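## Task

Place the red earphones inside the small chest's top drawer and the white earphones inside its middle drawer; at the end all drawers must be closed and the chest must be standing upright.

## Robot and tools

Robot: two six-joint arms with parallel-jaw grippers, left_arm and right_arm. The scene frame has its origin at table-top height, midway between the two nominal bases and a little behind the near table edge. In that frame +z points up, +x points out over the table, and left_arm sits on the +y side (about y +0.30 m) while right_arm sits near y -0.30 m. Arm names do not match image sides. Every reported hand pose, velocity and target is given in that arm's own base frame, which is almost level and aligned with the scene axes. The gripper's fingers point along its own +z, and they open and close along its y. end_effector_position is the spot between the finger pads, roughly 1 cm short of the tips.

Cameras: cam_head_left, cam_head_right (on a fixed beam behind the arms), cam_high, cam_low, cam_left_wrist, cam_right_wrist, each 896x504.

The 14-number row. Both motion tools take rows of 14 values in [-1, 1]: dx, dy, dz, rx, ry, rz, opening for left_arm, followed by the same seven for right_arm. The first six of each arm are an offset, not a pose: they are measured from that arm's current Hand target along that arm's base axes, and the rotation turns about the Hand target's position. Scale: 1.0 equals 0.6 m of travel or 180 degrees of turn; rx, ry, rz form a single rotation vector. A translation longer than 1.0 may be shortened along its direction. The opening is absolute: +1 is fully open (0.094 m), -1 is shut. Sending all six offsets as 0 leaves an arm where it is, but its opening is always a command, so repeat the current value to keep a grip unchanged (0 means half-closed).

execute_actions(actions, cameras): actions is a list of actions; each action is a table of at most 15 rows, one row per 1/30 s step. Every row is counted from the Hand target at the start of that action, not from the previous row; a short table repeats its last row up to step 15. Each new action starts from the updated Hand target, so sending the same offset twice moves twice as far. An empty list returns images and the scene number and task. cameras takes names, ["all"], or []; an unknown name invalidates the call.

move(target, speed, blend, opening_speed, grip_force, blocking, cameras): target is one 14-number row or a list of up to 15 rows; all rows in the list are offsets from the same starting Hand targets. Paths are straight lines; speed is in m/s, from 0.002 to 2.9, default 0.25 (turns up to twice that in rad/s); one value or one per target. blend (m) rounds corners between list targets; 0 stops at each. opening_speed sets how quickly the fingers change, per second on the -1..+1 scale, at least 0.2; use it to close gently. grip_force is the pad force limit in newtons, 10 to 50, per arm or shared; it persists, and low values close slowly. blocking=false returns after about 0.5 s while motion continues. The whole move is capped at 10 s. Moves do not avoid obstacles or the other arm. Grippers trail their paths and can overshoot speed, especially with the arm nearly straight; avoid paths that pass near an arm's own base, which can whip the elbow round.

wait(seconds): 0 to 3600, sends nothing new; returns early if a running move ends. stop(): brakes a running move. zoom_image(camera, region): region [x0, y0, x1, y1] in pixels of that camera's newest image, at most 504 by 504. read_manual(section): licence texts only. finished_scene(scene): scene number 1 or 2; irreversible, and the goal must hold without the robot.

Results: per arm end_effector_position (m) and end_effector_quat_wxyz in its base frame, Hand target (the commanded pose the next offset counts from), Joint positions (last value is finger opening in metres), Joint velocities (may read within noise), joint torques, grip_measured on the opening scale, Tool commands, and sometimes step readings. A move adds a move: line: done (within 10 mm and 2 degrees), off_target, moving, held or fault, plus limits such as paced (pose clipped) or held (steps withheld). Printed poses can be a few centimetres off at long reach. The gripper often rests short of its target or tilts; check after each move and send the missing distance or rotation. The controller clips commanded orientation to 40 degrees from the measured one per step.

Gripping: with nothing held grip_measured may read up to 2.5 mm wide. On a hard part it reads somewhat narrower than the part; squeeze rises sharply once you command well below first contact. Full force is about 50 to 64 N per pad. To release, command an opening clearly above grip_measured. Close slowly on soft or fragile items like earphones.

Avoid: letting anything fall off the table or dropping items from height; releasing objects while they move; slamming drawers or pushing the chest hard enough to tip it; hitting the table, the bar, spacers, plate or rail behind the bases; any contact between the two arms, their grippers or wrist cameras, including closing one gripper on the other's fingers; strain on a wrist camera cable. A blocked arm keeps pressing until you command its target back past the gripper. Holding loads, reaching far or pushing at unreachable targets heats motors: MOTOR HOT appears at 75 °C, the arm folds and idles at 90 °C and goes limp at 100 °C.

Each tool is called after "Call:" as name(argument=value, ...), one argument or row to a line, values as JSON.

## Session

Call:
execute_actions(
  actions=[],
)

Call:
zoom_image(
  camera="cam_high",
  region=[380, 60, 680, 420],
)

Call:
zoom_image(
  camera="cam_head_left",
  region=[300, 180, 620, 360],
)

Scene clock: 0.00 s.
left_arm: end_effector_position=(+0.3875, +0.0066, +0.0813) grip_measured=+1.000 end_effector_quat_wxyz=(+0.554, -0.042, +0.832, +0.004) | right_arm: end_effector_position=(+0.3957, -0.0366, +0.0912) grip_measured=+1.000 end_effector_quat_wxyz=(+0.572, +0.047, +0.819, -0.007)
Joint positions: left_arm=[-0.011 1.515 0.36 0.757 -0.064 -0.07 0.094] | right_arm=[-0.108 1.538 0.381 0.803 -0.036 0.033 0.094]
Joint velocities: within noise
Joint torques (N m): no reading
Heat: left arm: 25 °C; right arm: 24 °C.
Hand target: left_arm +0.3917, +0.0068, +0.0906; +0.566, -0.042, +0.823, +0.004 | right_arm +0.3975, -0.0369, +0.0939; +0.574, +0.047, +0.817, -0.007
Tool commands: left_gripper/opening=+1.0 right_gripper/opening=+1.0

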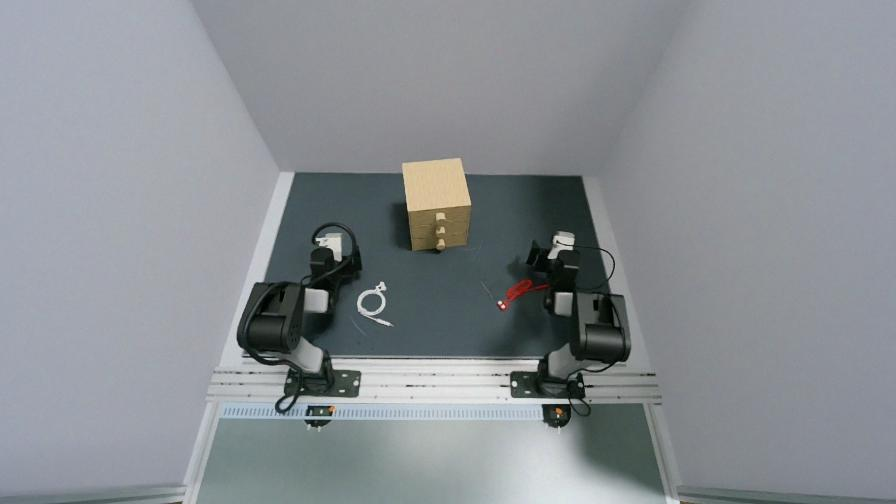

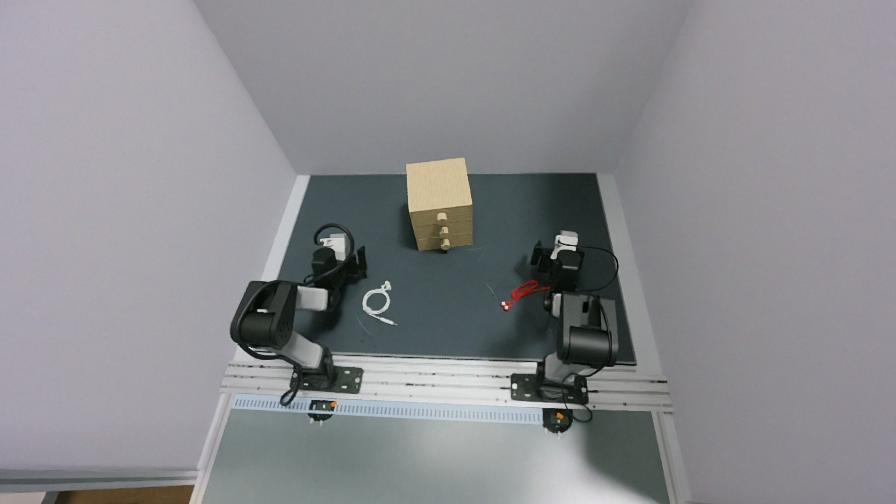

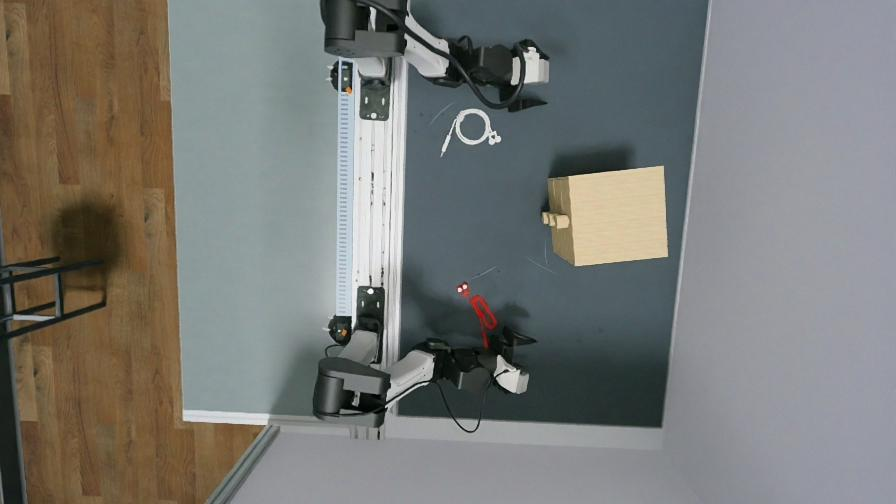

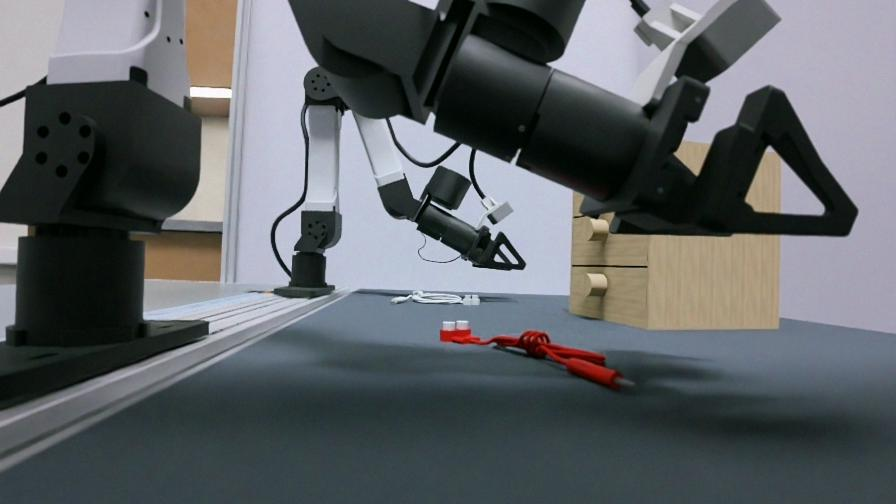

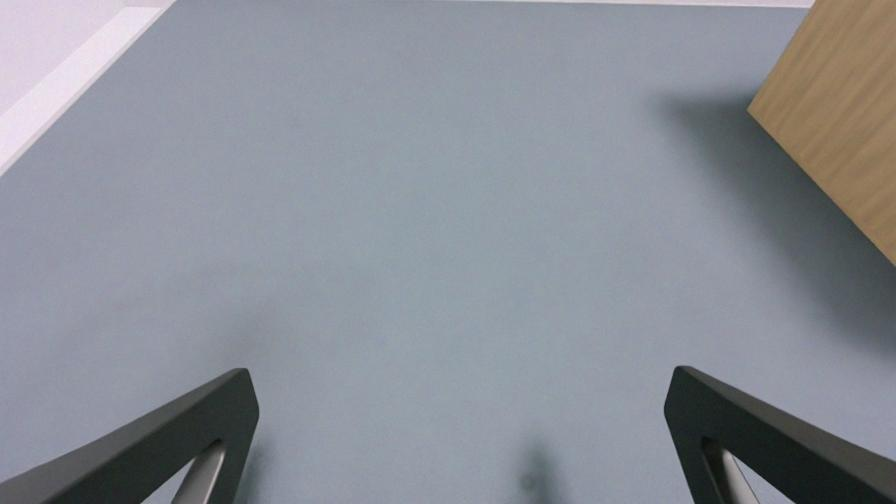

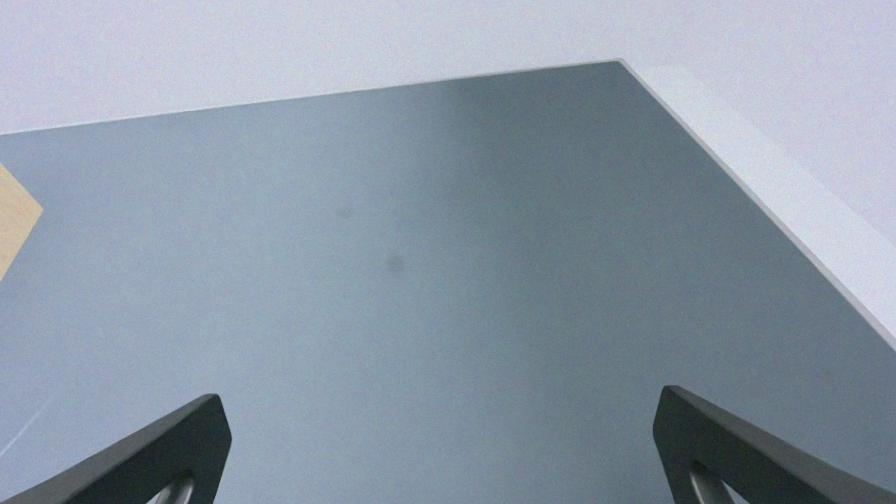

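Scaled by 1.400 from the camera's image (finer frame: 1280x720).

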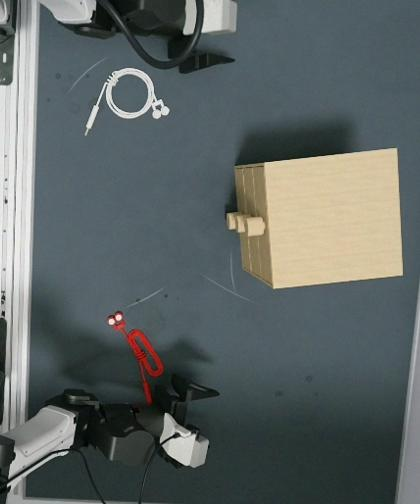

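Scaled by 1.575 from the camera's image (finer frame: 1280x720).

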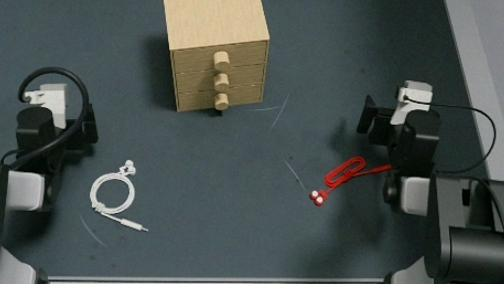

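Call:
move(
  target=[-0.2328, -0.163, 0.1073, 0.0644, 0.3808, -0.1258, 0.5, -0.1125, 0.528, 0.0735, -0.012, -0.0557, 0.0713, 1],
  speed=0.4,
  cameras=["cam_left_wrist", "cam_right_wrist"],
)

Scene clock: 5.40 s.
left_arm: end_effector_position=(+0.2486, -0.0858, +0.1476) grip_measured=+0.502 end_effector_quat_wxyz=(-0.007, +0.171, +0.985, +0.006) | right_arm: end_effector_position=(+0.3272, +0.2755, +0.1387) grip_measured=+1.000 end_effector_quat_wxyz=(+0.641, -0.059, +0.764, +0.049)
Joint positions: left_arm=[-0.338 1.552 1.384 -1.418 -0.009 0.006 0.071] | right_arm=[1.006 1.702 0.625 0.816 0.836 0.195 0.094]
Joint torques (N m): left_arm=[-0.32 -5.03 7.95 0.06 0.05 -0.03] | right_arm=[0.75 -5.42 7.47 1.99 0.3 0.13]
Heat: left arm: 26 °C; right arm: 25 °C.
Hand target: left_arm +0.2520, -0.0910, +0.1551; +0.000, +0.174, +0.985, +0.000 | right_arm +0.3301, +0.2798, +0.1378; +0.641, -0.054, +0.764, +0.046
Off the commanded pose: left_arm 0.010 m, 1 deg | right_arm 0.005 m, 1 deg.
move: done

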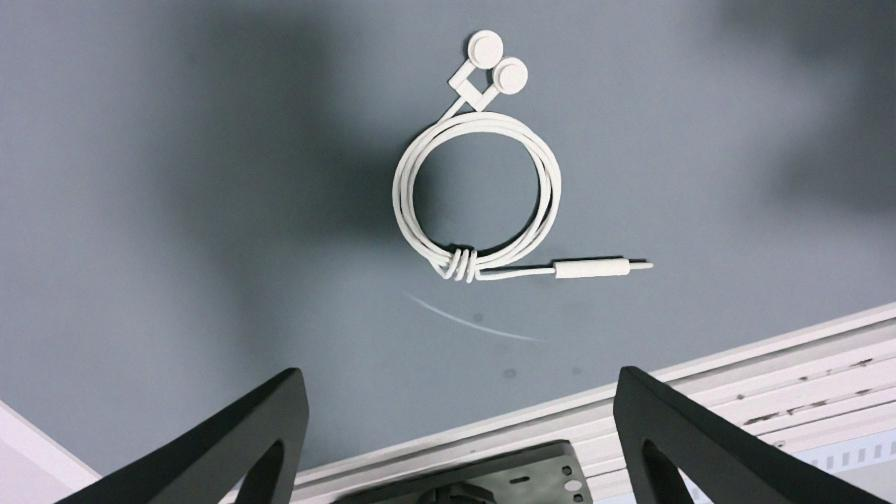

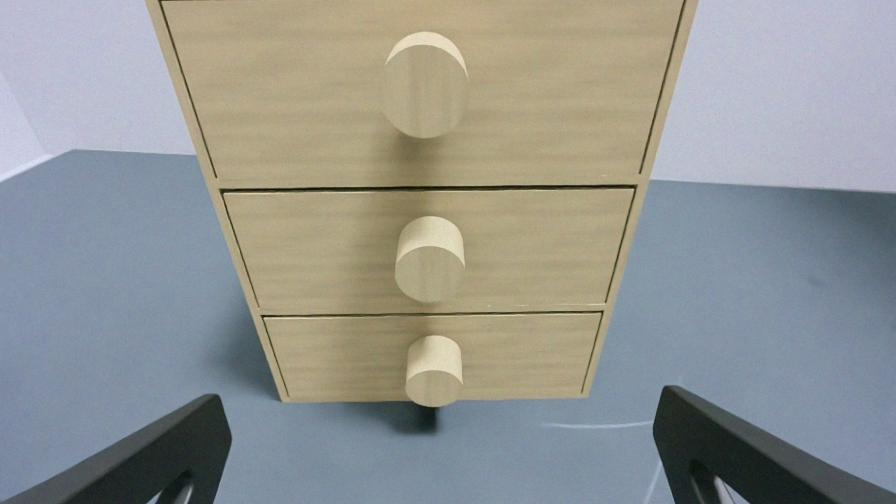

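Call:
move(
  target=[0.0292, 0.027, -0.15, 0, 0, 0, 0.0, 0.183, 0.0397, -0.046, 0, 0, 0, 1],
  speed=0.15,
  cameras=["cam_left_wrist", "cam_right_wrist"],
)

Scene clock: 9.00 s.
left_arm: end_effector_position=(+0.2691, -0.0757, +0.0701) grip_measured=+0.002 end_effector_quat_wxyz=(+0.001, +0.172, +0.985, +0.004) | right_arm: end_effector_position=(+0.4309, +0.2973, +0.1129) grip_measured=+1.000 end_effector_quat_wxyz=(+0.640, -0.050, +0.766, +0.042)
Joint positions: left_arm=[-0.28 1.623 1.147 -1.092 -0.008 0.067 0.047] | right_arm=[0.811 2.04 0.957 0.855 0.668 0.143 0.094]
Joint torques (N m): left_arm=[1.17 -5.46 4.11 0.48 0.05 0.14] | right_arm=[-0.51 -7.41 8.54 2.23 -0.04 -0.01]
Heat: left arm: 27 °C; right arm: 25 °C.
Hand target: left_arm +0.2696, -0.0749, +0.0651; +0.000, +0.174, +0.985, +0.000 | right_arm +0.4398, +0.3037, +0.1102; +0.641, -0.054, +0.764, +0.046
Off the commanded pose: left_arm 0.005 m, 1 deg | right_arm 0.011 m, 1 deg.
move: off_target (right_arm)

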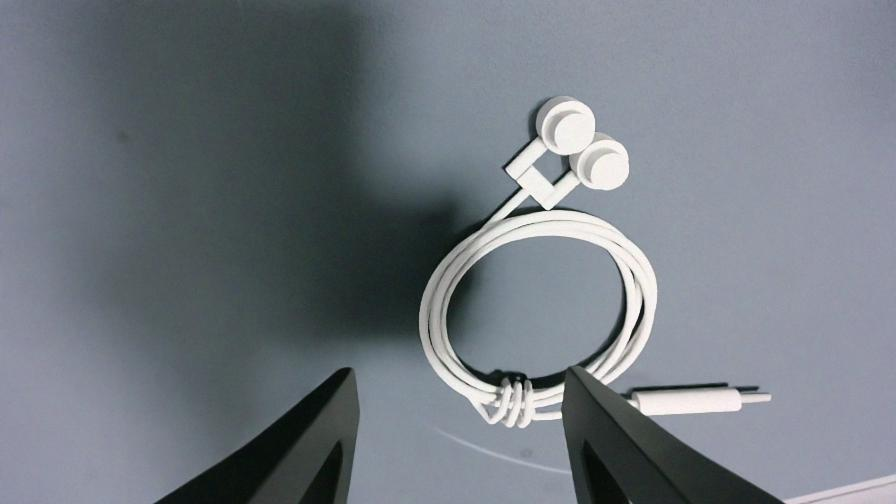

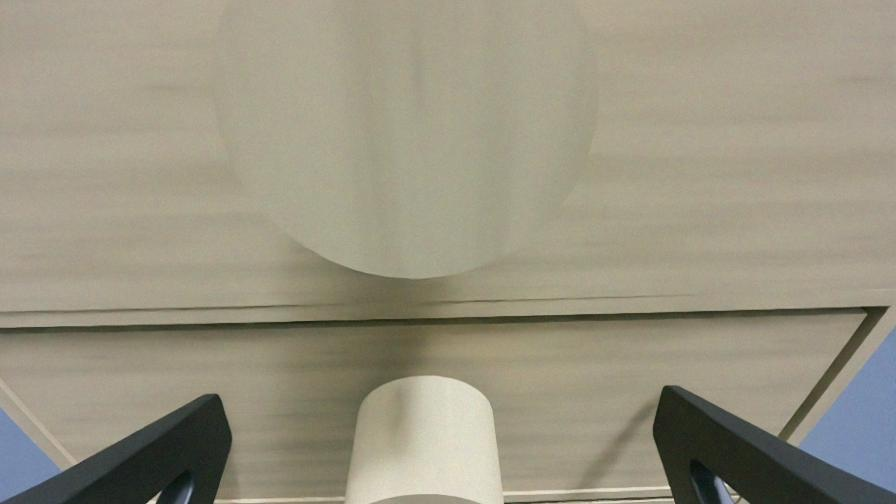

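Call:
move(
  target=[
    [0.0028, 0.0078, -0.0927, 0, 0, 0, 0.0, -0.001, 0.0067, -0.025, 0, 0, 0, 1],
    [0.0028, 0.0078, -0.0927, 0, 0, 0, -1, -0.001, 0.0067, -0.025, 0, 0, 0, -0.6],
    [0.0028, 0.0078, 0.1, 0, 0, 0, -1, -0.1587, -0.0222, -0.0248, 0, 0, 0, -0.6],
    [0.0028, 0.0078, 0.1, 0, 0, 0, -1, -0.1587, -0.0222, -0.0248, 0, 0, 0, 0.8],
  ],
  speed=[0.12, 0.1, 0.12, 0.1],
  grip_force=[35, 50],
  cameras=["cam_left_wrist", "cam_right_wrist", "cam_high"],
)

Scene clock: 16.40 s.
left_arm: end_effector_position=(+0.2650, -0.0688, +0.1119) grip_measured=-0.954 end_effector_quat_wxyz=(-0.019, +0.171, +0.985, +0.006) | right_arm: end_effector_position=(+0.3472, +0.2931, +0.0934) grip_measured=+0.797 end_effector_quat_wxyz=(+0.643, -0.056, +0.762, +0.046)
Joint positions: left_arm=[-0.259 1.616 1.306 -1.3 -0.009 0.085 0.002] | right_arm=[0.987 1.962 0.69 1.022 0.827 0.185 0.084]
Joint torques (N m): left_arm=[0.94 -7.62 8.03 0.03 0.05 0.13] | right_arm=[0.54 -10.91 3.34 1.88 0.19 0.15]
Heat: left arm: 28 °C; right arm: 26 °C.
Hand target: left_arm +0.2712, -0.0701, +0.1251; +0.000, +0.174, +0.985, +0.000 | right_arm +0.3446, +0.2904, +0.0953; +0.641, -0.055, +0.764, +0.046
Off the commanded pose: left_arm 0.015 m, 2 deg | right_arm 0.004 m, 0 deg.
grip_force (N): 35, 50
move: off_target (left_arm); target 2's new opening was sent with right_arm's hand 0.015 m and 2 deg from that target
Images, in order (width x height): cam_high 896x504, cam_left_wrist 896x504, cam_right_wrist 896x504.

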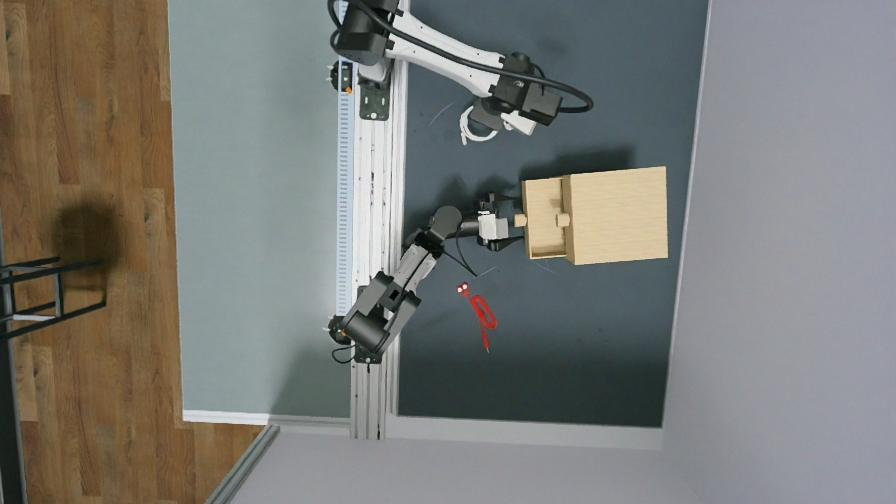

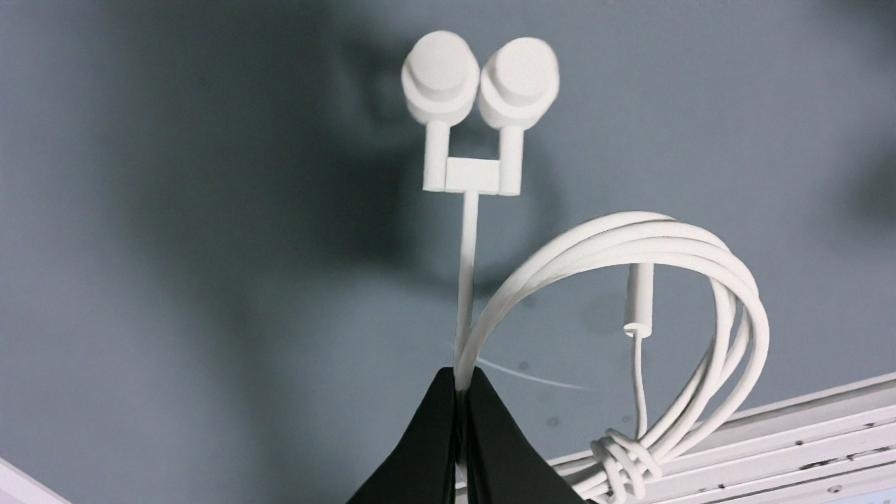

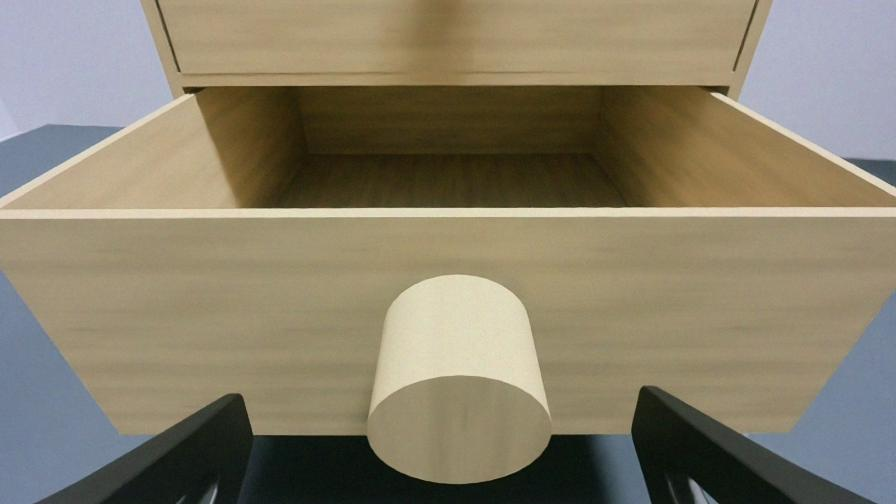

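Call:
move(
  target=[
    [0.048, -0.05, 0.258, -0.0128, -0.1538, 0.0781, -1, -0.05, -0.033, 0.167, 0, 0, 0, 0.8],
    [0.2223, -0.334, 0.258, -0.0257, -0.3076, 0.1562, -1, -0.091, -0.404, 0.0995, 0.1764, 0.428, -0.2811, 0.8],
  ],
  speed=[0.2, 0.3],
  blend=[0.03, 0],
  cameras=["cam_left_wrist", "cam_right_wrist", "cam_high"],
)

Scene clock: 23.67 s.
left_arm: end_effector_position=(+0.3987, -0.2637, +0.2636) grip_measured=-0.954 end_effector_quat_wxyz=(+0.436, -0.063, +0.896, +0.059) | right_arm: end_effector_position=(+0.2866, +0.0471, +0.1547) grip_measured=+0.798 end_effector_quat_wxyz=(+0.008, +0.448, +0.894, -0.002)
Joint positions: left_arm=[-0.835 1.921 1.965 -1.035 -0.749 -0.741 0.002] | right_arm=[0.17 1.634 1.496 -1.422 0.012 1.098 0.084]
Joint torques (N m): left_arm=[-0.34 -8.87 8.9 1.6 -0.81 -0.21] | right_arm=[-0.23 -5.08 7.97 0.19 0.04 -0.02]
Heat: left arm: 29 °C; right arm: 27 °C.
Hand target: left_arm +0.4046, -0.2706, +0.2799; +0.459, -0.081, +0.884, +0.042 | right_arm +0.2901, +0.0479, +0.1551; +0.000, +0.447, +0.895, +0.000
Off the commanded pose: left_arm 0.019 m, 4 deg | right_arm 0.004 m, 1 deg.
grip_force (N): 35, 50
move: off_target (left_arm)
Images, in order (width x height): cam_high 896x504, cam_left_wrist 896x504, cam_right_wrist 896x504.

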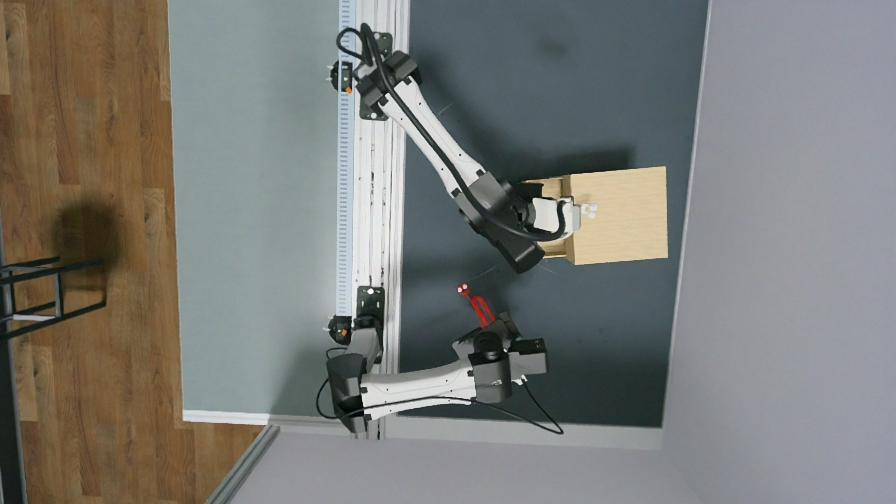

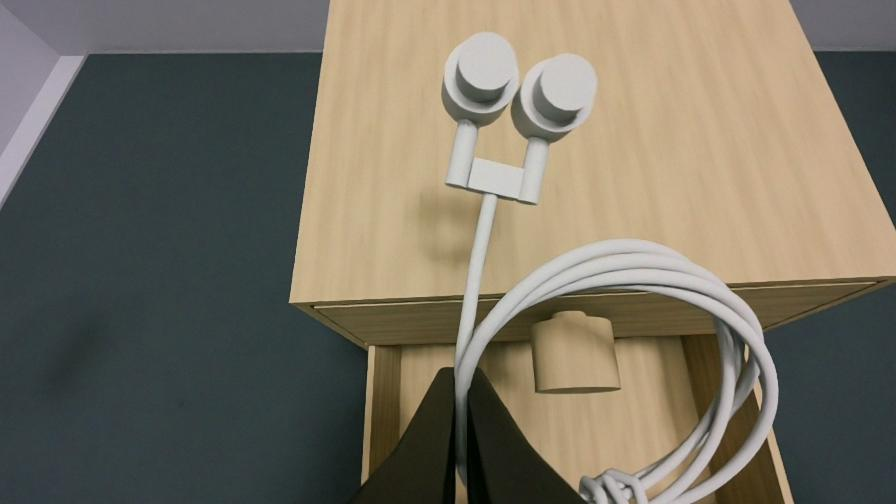

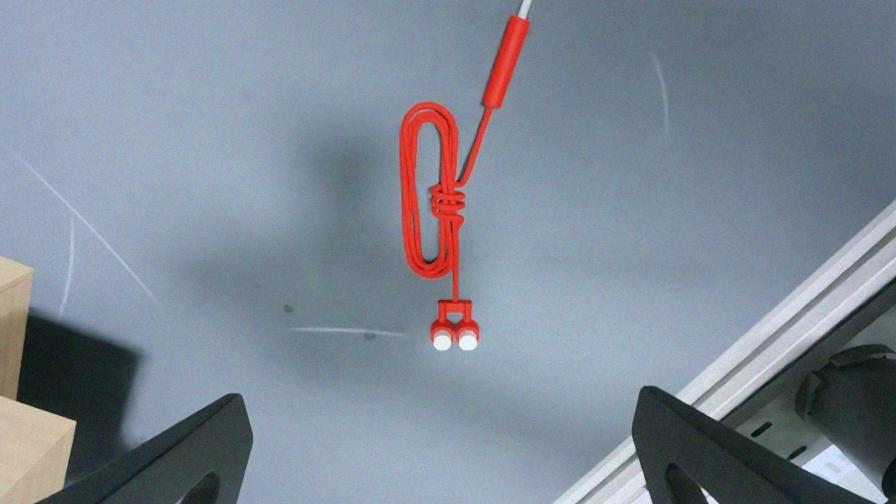

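Call:
move(
  target=[
    [-0.1093, -0.034, 0.0335, 0.4736, -0.08, -0.2701, -1, 0.0127, 0.0032, -0.158, 0, 0, 0, 0.2],
    [0.014, -0.0373, 0.0335, 0.4736, -0.08, -0.2701, -1, 0.0127, 0.0032, -0.205, 0, 0, 0, 0.2],
  ],
  speed=[0.4, 0.15],
  cameras=["cam_left_wrist", "cam_right_wrist", "cam_high", "cam_low", "cam_head_left"],
)

Scene clock: 32.40 s.
left_arm: end_effector_position=(+0.4053, -0.2875, +0.2785) grip_measured=-0.954 end_effector_quat_wxyz=(+0.438, +0.591, +0.526, +0.427) | right_arm: end_effector_position=(+0.2982, +0.0492, +0.0424) grip_measured=+0.202 end_effector_quat_wxyz=(+0.009, +0.447, +0.894, +0.000)
Joint positions: left_arm=[-0.86 1.661 1.307 0 -0.758 1.368 0.002] | right_arm=[0.17 1.725 1.146 -0.976 0.011 1.098 0.056]
Joint torques (N m): left_arm=[1.07 -7.36 10.04 2.37 -0.1 0.03] | right_arm=[-0.01 -5.65 4.25 0.58 0.01 0.03]
Heat: left arm: 30 °C; right arm: 28 °C.
Hand target: left_arm +0.4129, -0.2930, +0.3000; +0.464, +0.573, +0.525, +0.425 | right_arm +0.2977, +0.0499, +0.0321; +0.000, +0.447, +0.895, +0.000
Off the commanded pose: left_arm 0.023 m, 4 deg | right_arm 0.010 m, 1 deg.
grip_force (N): 35, 50
move: off_target (left_arm)
Images, in order (width x height): cam_head_left 896x504, cam_high 896x504, cam_low 896x504, cam_left_wrist 896x504, cam_right_wrist 896x504.

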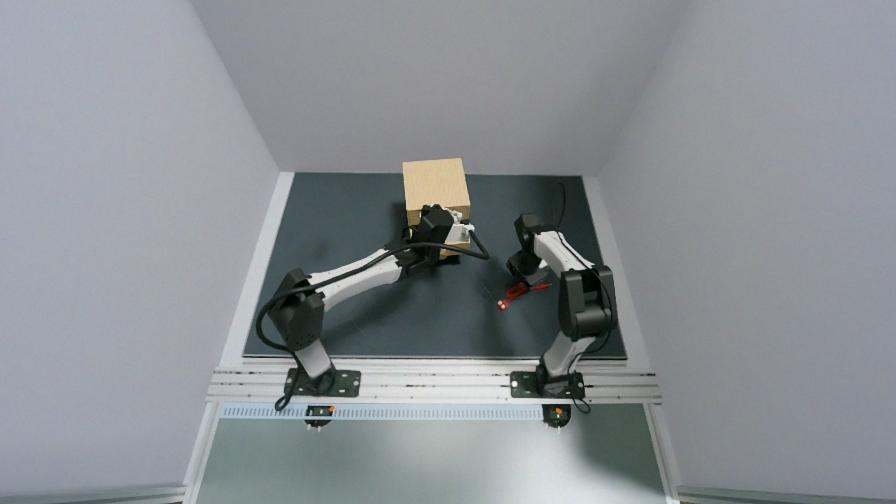

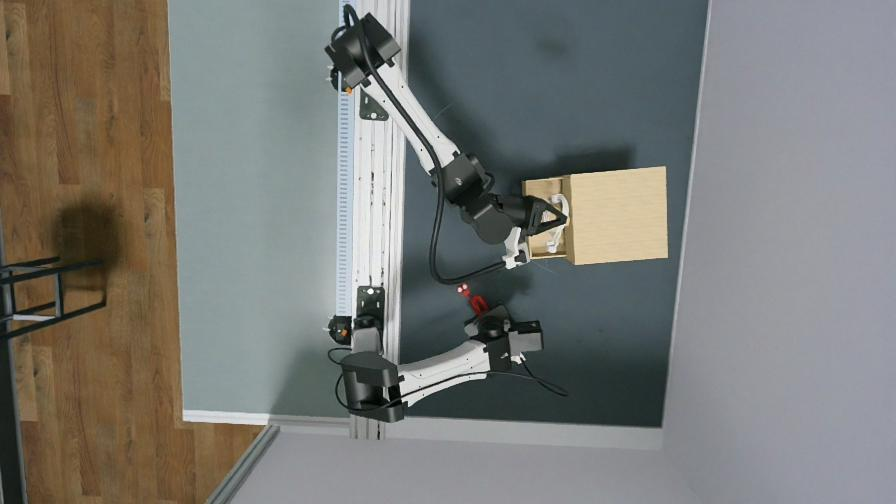

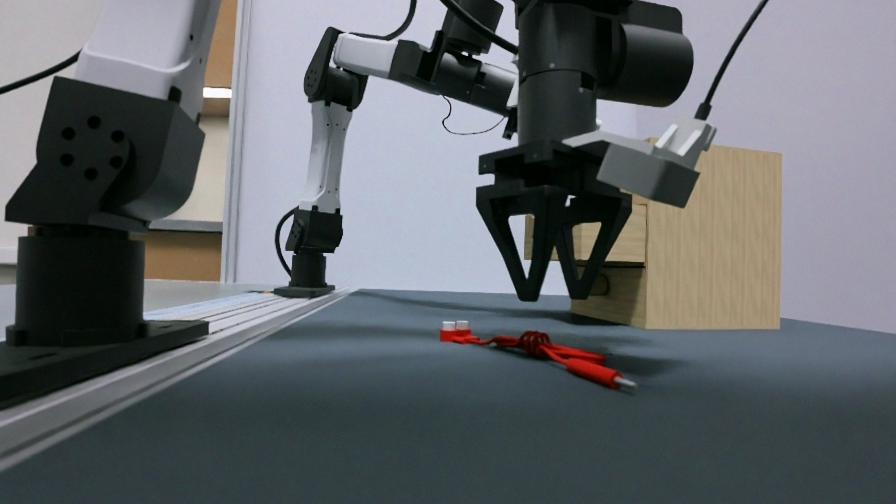

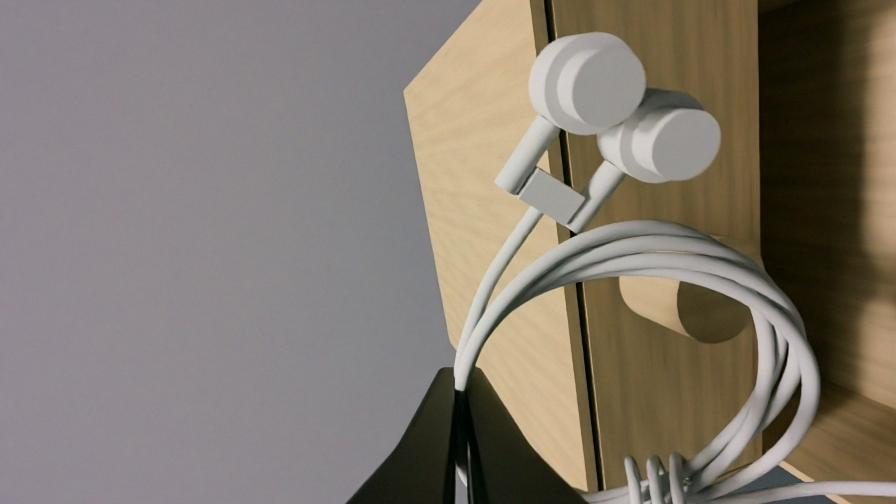

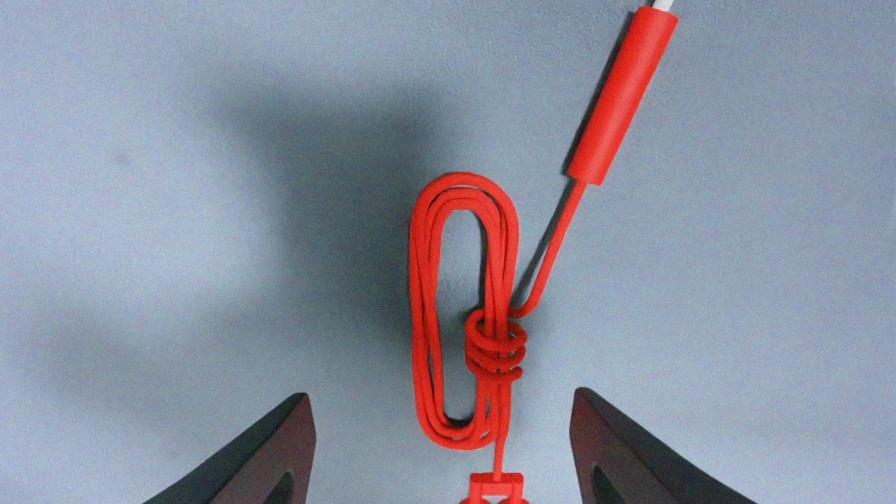

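Call:
zoom_image(
  camera="cam_left_wrist",
  region=[520, 150, 896, 504],
)

Call:
zoom_image(
  camera="cam_high",
  region=[440, 120, 700, 320],
)

Call:
zoom_image(
  camera="cam_head_left",
  region=[370, 150, 510, 280],
)

Scaled by 1.340 from the camera's image (finer frame: 1280x720).

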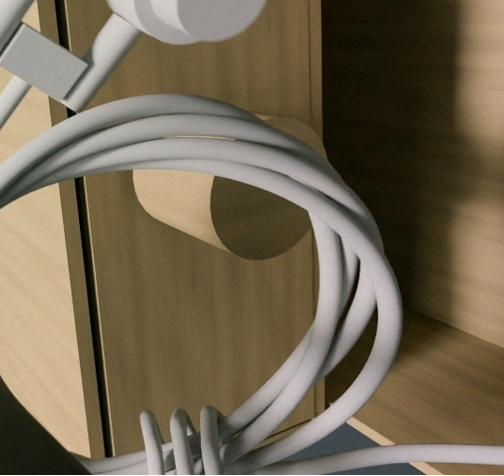

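Scaled by 1.938 from the camera's image (finer frame: 1280x720).

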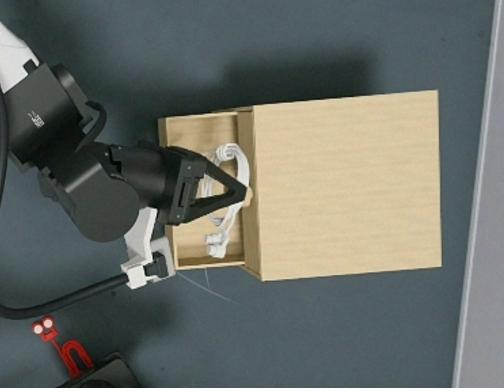

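Scaled by 3.600 from the camera's image (finer frame: 1280x720).

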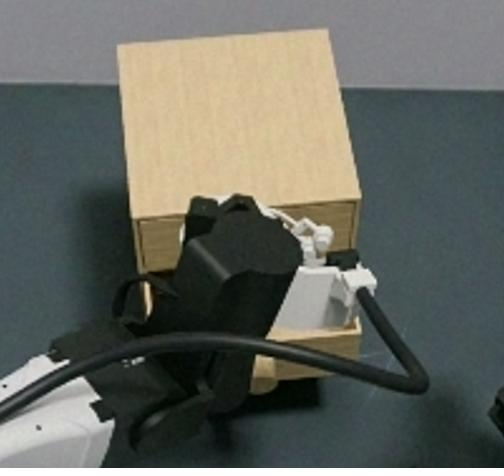

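Call:
move(
  target=[
    [0, 0, -0.1833, 0, 0, 0, -1, -0.0147, 0.0015, -0.06, 0, 0, 0, 0.2],
    [0, 0, -0.1833, 0, 0, 0, -1, -0.0147, 0.0015, -0.06, 0, 0, 0, -1],
    [0, 0, -0.1833, 0, 0, 0, -1, -0.0147, 0.0015, 0.1965, 0, 0, 0, -1],
  ],
  speed=[0.12, 0.1, 0.15],
  grip_force=[35, 35],
  cameras=["cam_left_wrist", "cam_right_wrist", "cam_high", "cam_low"],
)

Scene clock: 41.90 s.
left_arm: end_effector_position=(+0.4096, -0.2914, +0.2209) grip_measured=-0.954 end_effector_quat_wxyz=(+0.489, +0.541, +0.530, +0.432) | right_arm: end_effector_position=(+0.2865, +0.0474, +0.1405) grip_measured=-0.832 end_effector_quat_wxyz=(-0.006, +0.447, +0.894, -0.011)
Joint positions: left_arm=[-0.865 1.753 1.057 0.485 -0.782 1.37 0.002] | right_arm=[0.171 1.662 1.47 -1.402 0.011 1.098 0.008]
Joint torques (N m): left_arm=[1.47 -4.94 4.26 1.79 0.28 -0.04] | right_arm=[0.75 -8.28 7.95 0.14 0.01 0.1]
Heat: left arm: 30 °C; right arm: 28 °C.
Hand target: left_arm +0.4129, -0.2930, +0.1899; +0.464, +0.573, +0.525, +0.425 | right_arm +0.2888, +0.0508, +0.1498; +0.000, +0.446, +0.895, +0.000
Off the commanded pose: left_arm 0.031 m, 5 deg | right_arm 0.010 m, 1 deg.
grip_force (N): 35, 35
move: off_target (left_arm)
Images, in order (width x height): cam_high 896x504, cam_low 896x504, cam_left_wrist 896x504, cam_right_wrist 896x504.

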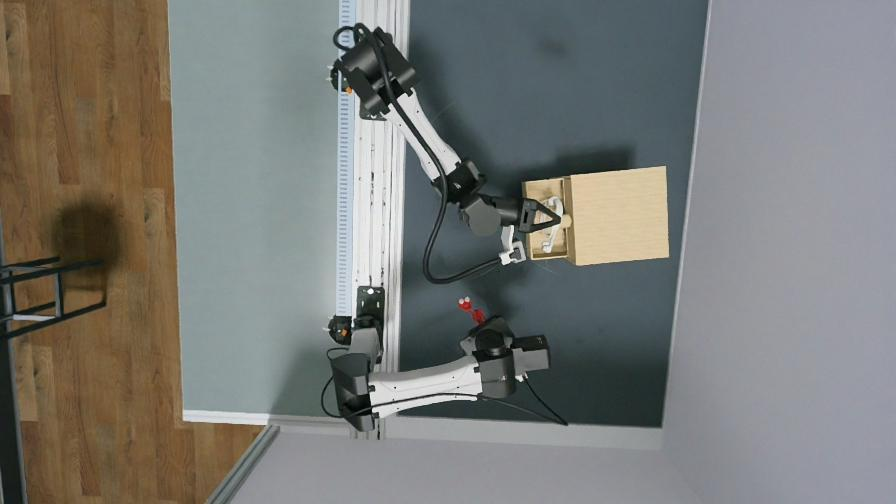

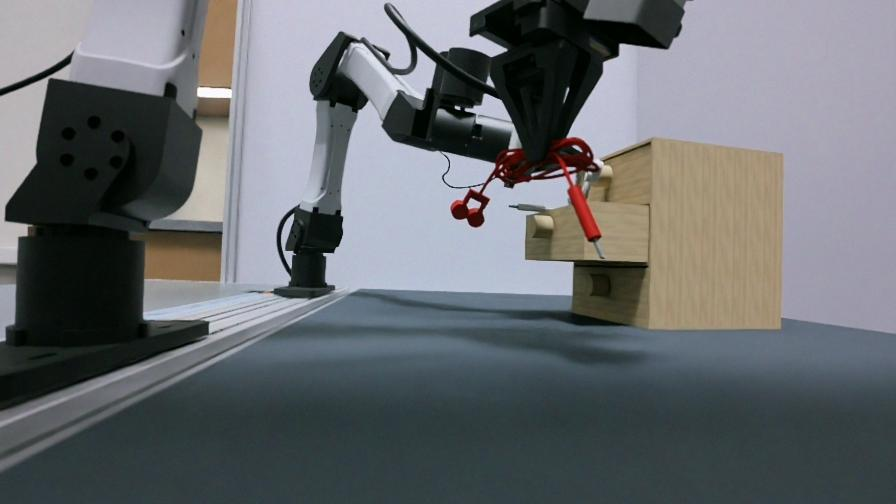

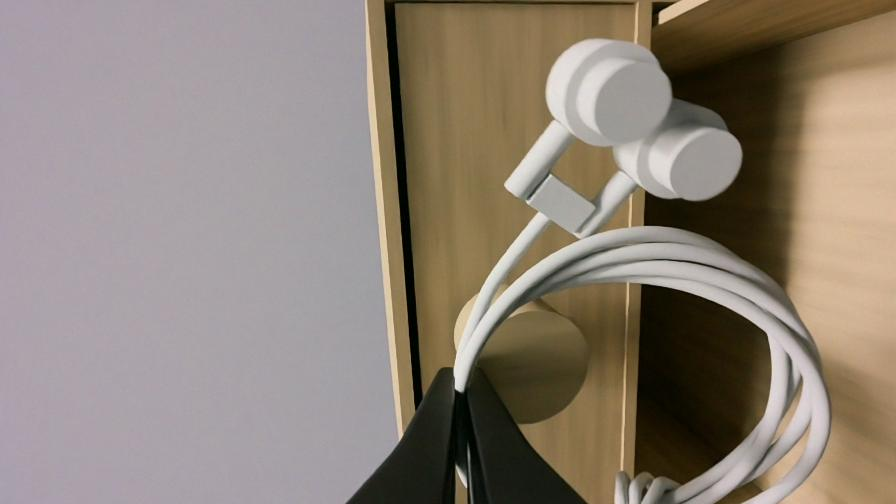

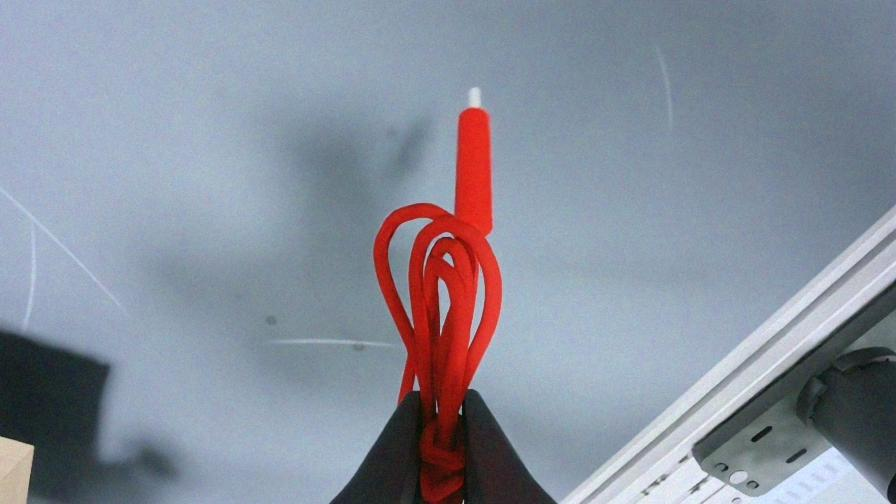

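Call:
move(
  target=[-0.0133, -0.0025, 0.175, -0.0011, -0.0667, 0.0443, -1, 0, 0, 0, 0, 0, 0, -1],
  speed=0.2,
  cameras=["cam_left_wrist", "cam_low", "cam_high"],
)

Call:
zoom_image(
  camera="cam_low",
  region=[440, 100, 700, 340],
)

Call:
zoom_image(
  camera="cam_high",
  region=[440, 120, 700, 320],
)

Scene clock: 45.50 s.
left_arm: end_effector_position=(+0.4045, -0.2888, +0.2690) grip_measured=-0.954 end_effector_quat_wxyz=(+0.458, +0.514, +0.510, +0.516) | right_arm: end_effector_position=(+0.2864, +0.0474, +0.1406) grip_measured=-0.832 end_effector_quat_wxyz=(-0.006, +0.447, +0.894, -0.011)
Joint positions: left_arm=[-0.912 1.753 1.151 0.517 -0.967 1.563 0.002] | right_arm=[0.171 1.662 1.47 -1.402 0.011 1.098 0.008]
Joint torques (N m): left_arm=[-0.13 -8.94 9.33 2.39 -0.2 -0.01] | right_arm=[0.75 -8.28 7.97 0.13 0.01 0.1]
Heat: left arm: 30 °C; right arm: 29 °C.
Hand target: left_arm +0.4050, -0.2945, +0.2950; +0.487, +0.487, +0.513, +0.513 | right_arm +0.2888, +0.0509, +0.1499; +0.000, +0.446, +0.895, +0.000
Off the commanded pose: left_arm 0.027 m, 5 deg | right_arm 0.010 m, 1 deg.
grip_force (N): 35, 35
move: off_target (left_arm)
Images, in order (width x height): cam_high 896x504, cam_low 896x504, cam_left_wrist 896x504.

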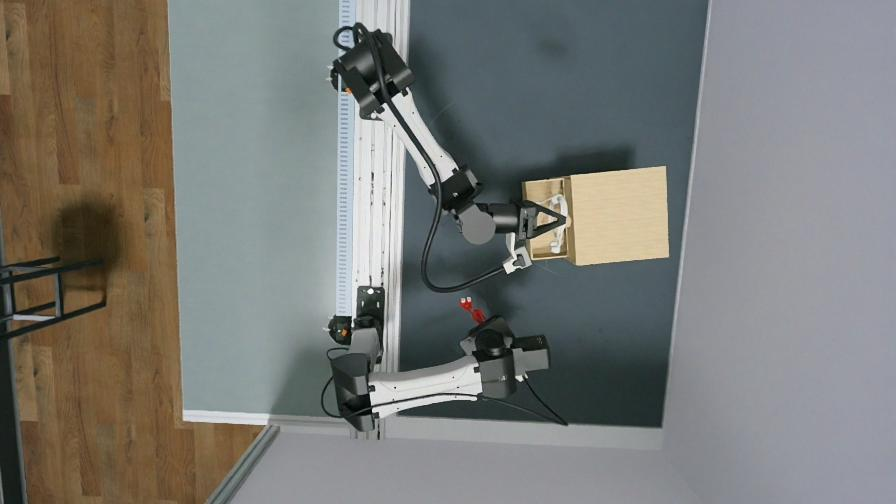

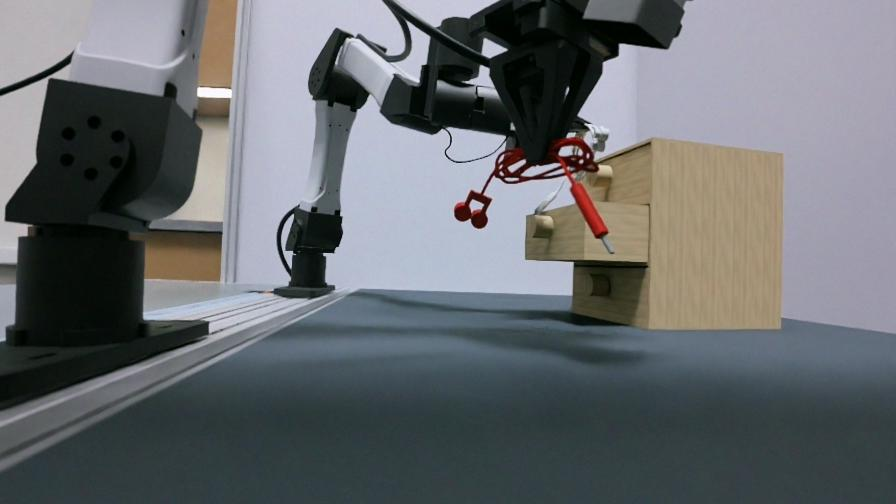

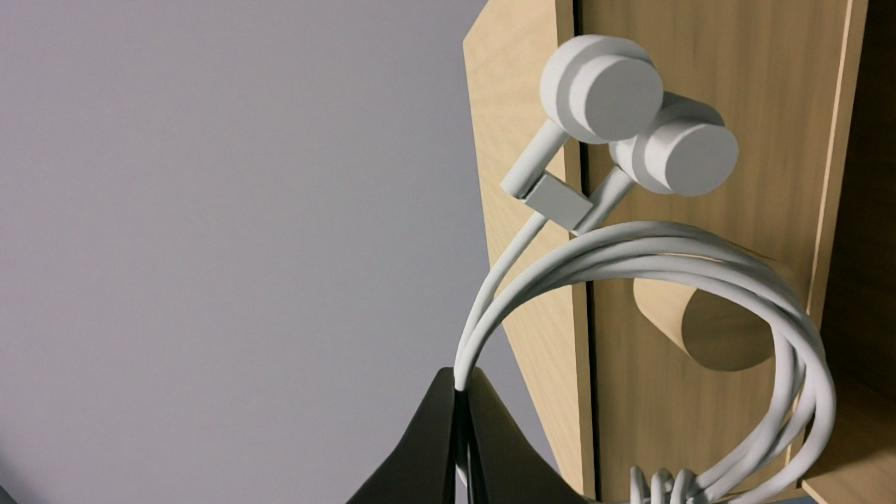

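Scaled by 1.938 from the camera's image (finer frame: 1280x720).

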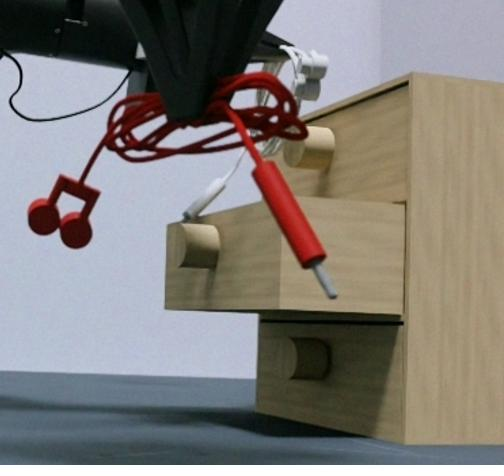

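Scaled by 1.938 from the camera's image (finer frame: 1280x720).

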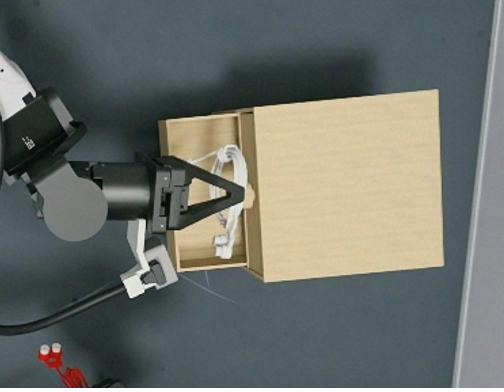

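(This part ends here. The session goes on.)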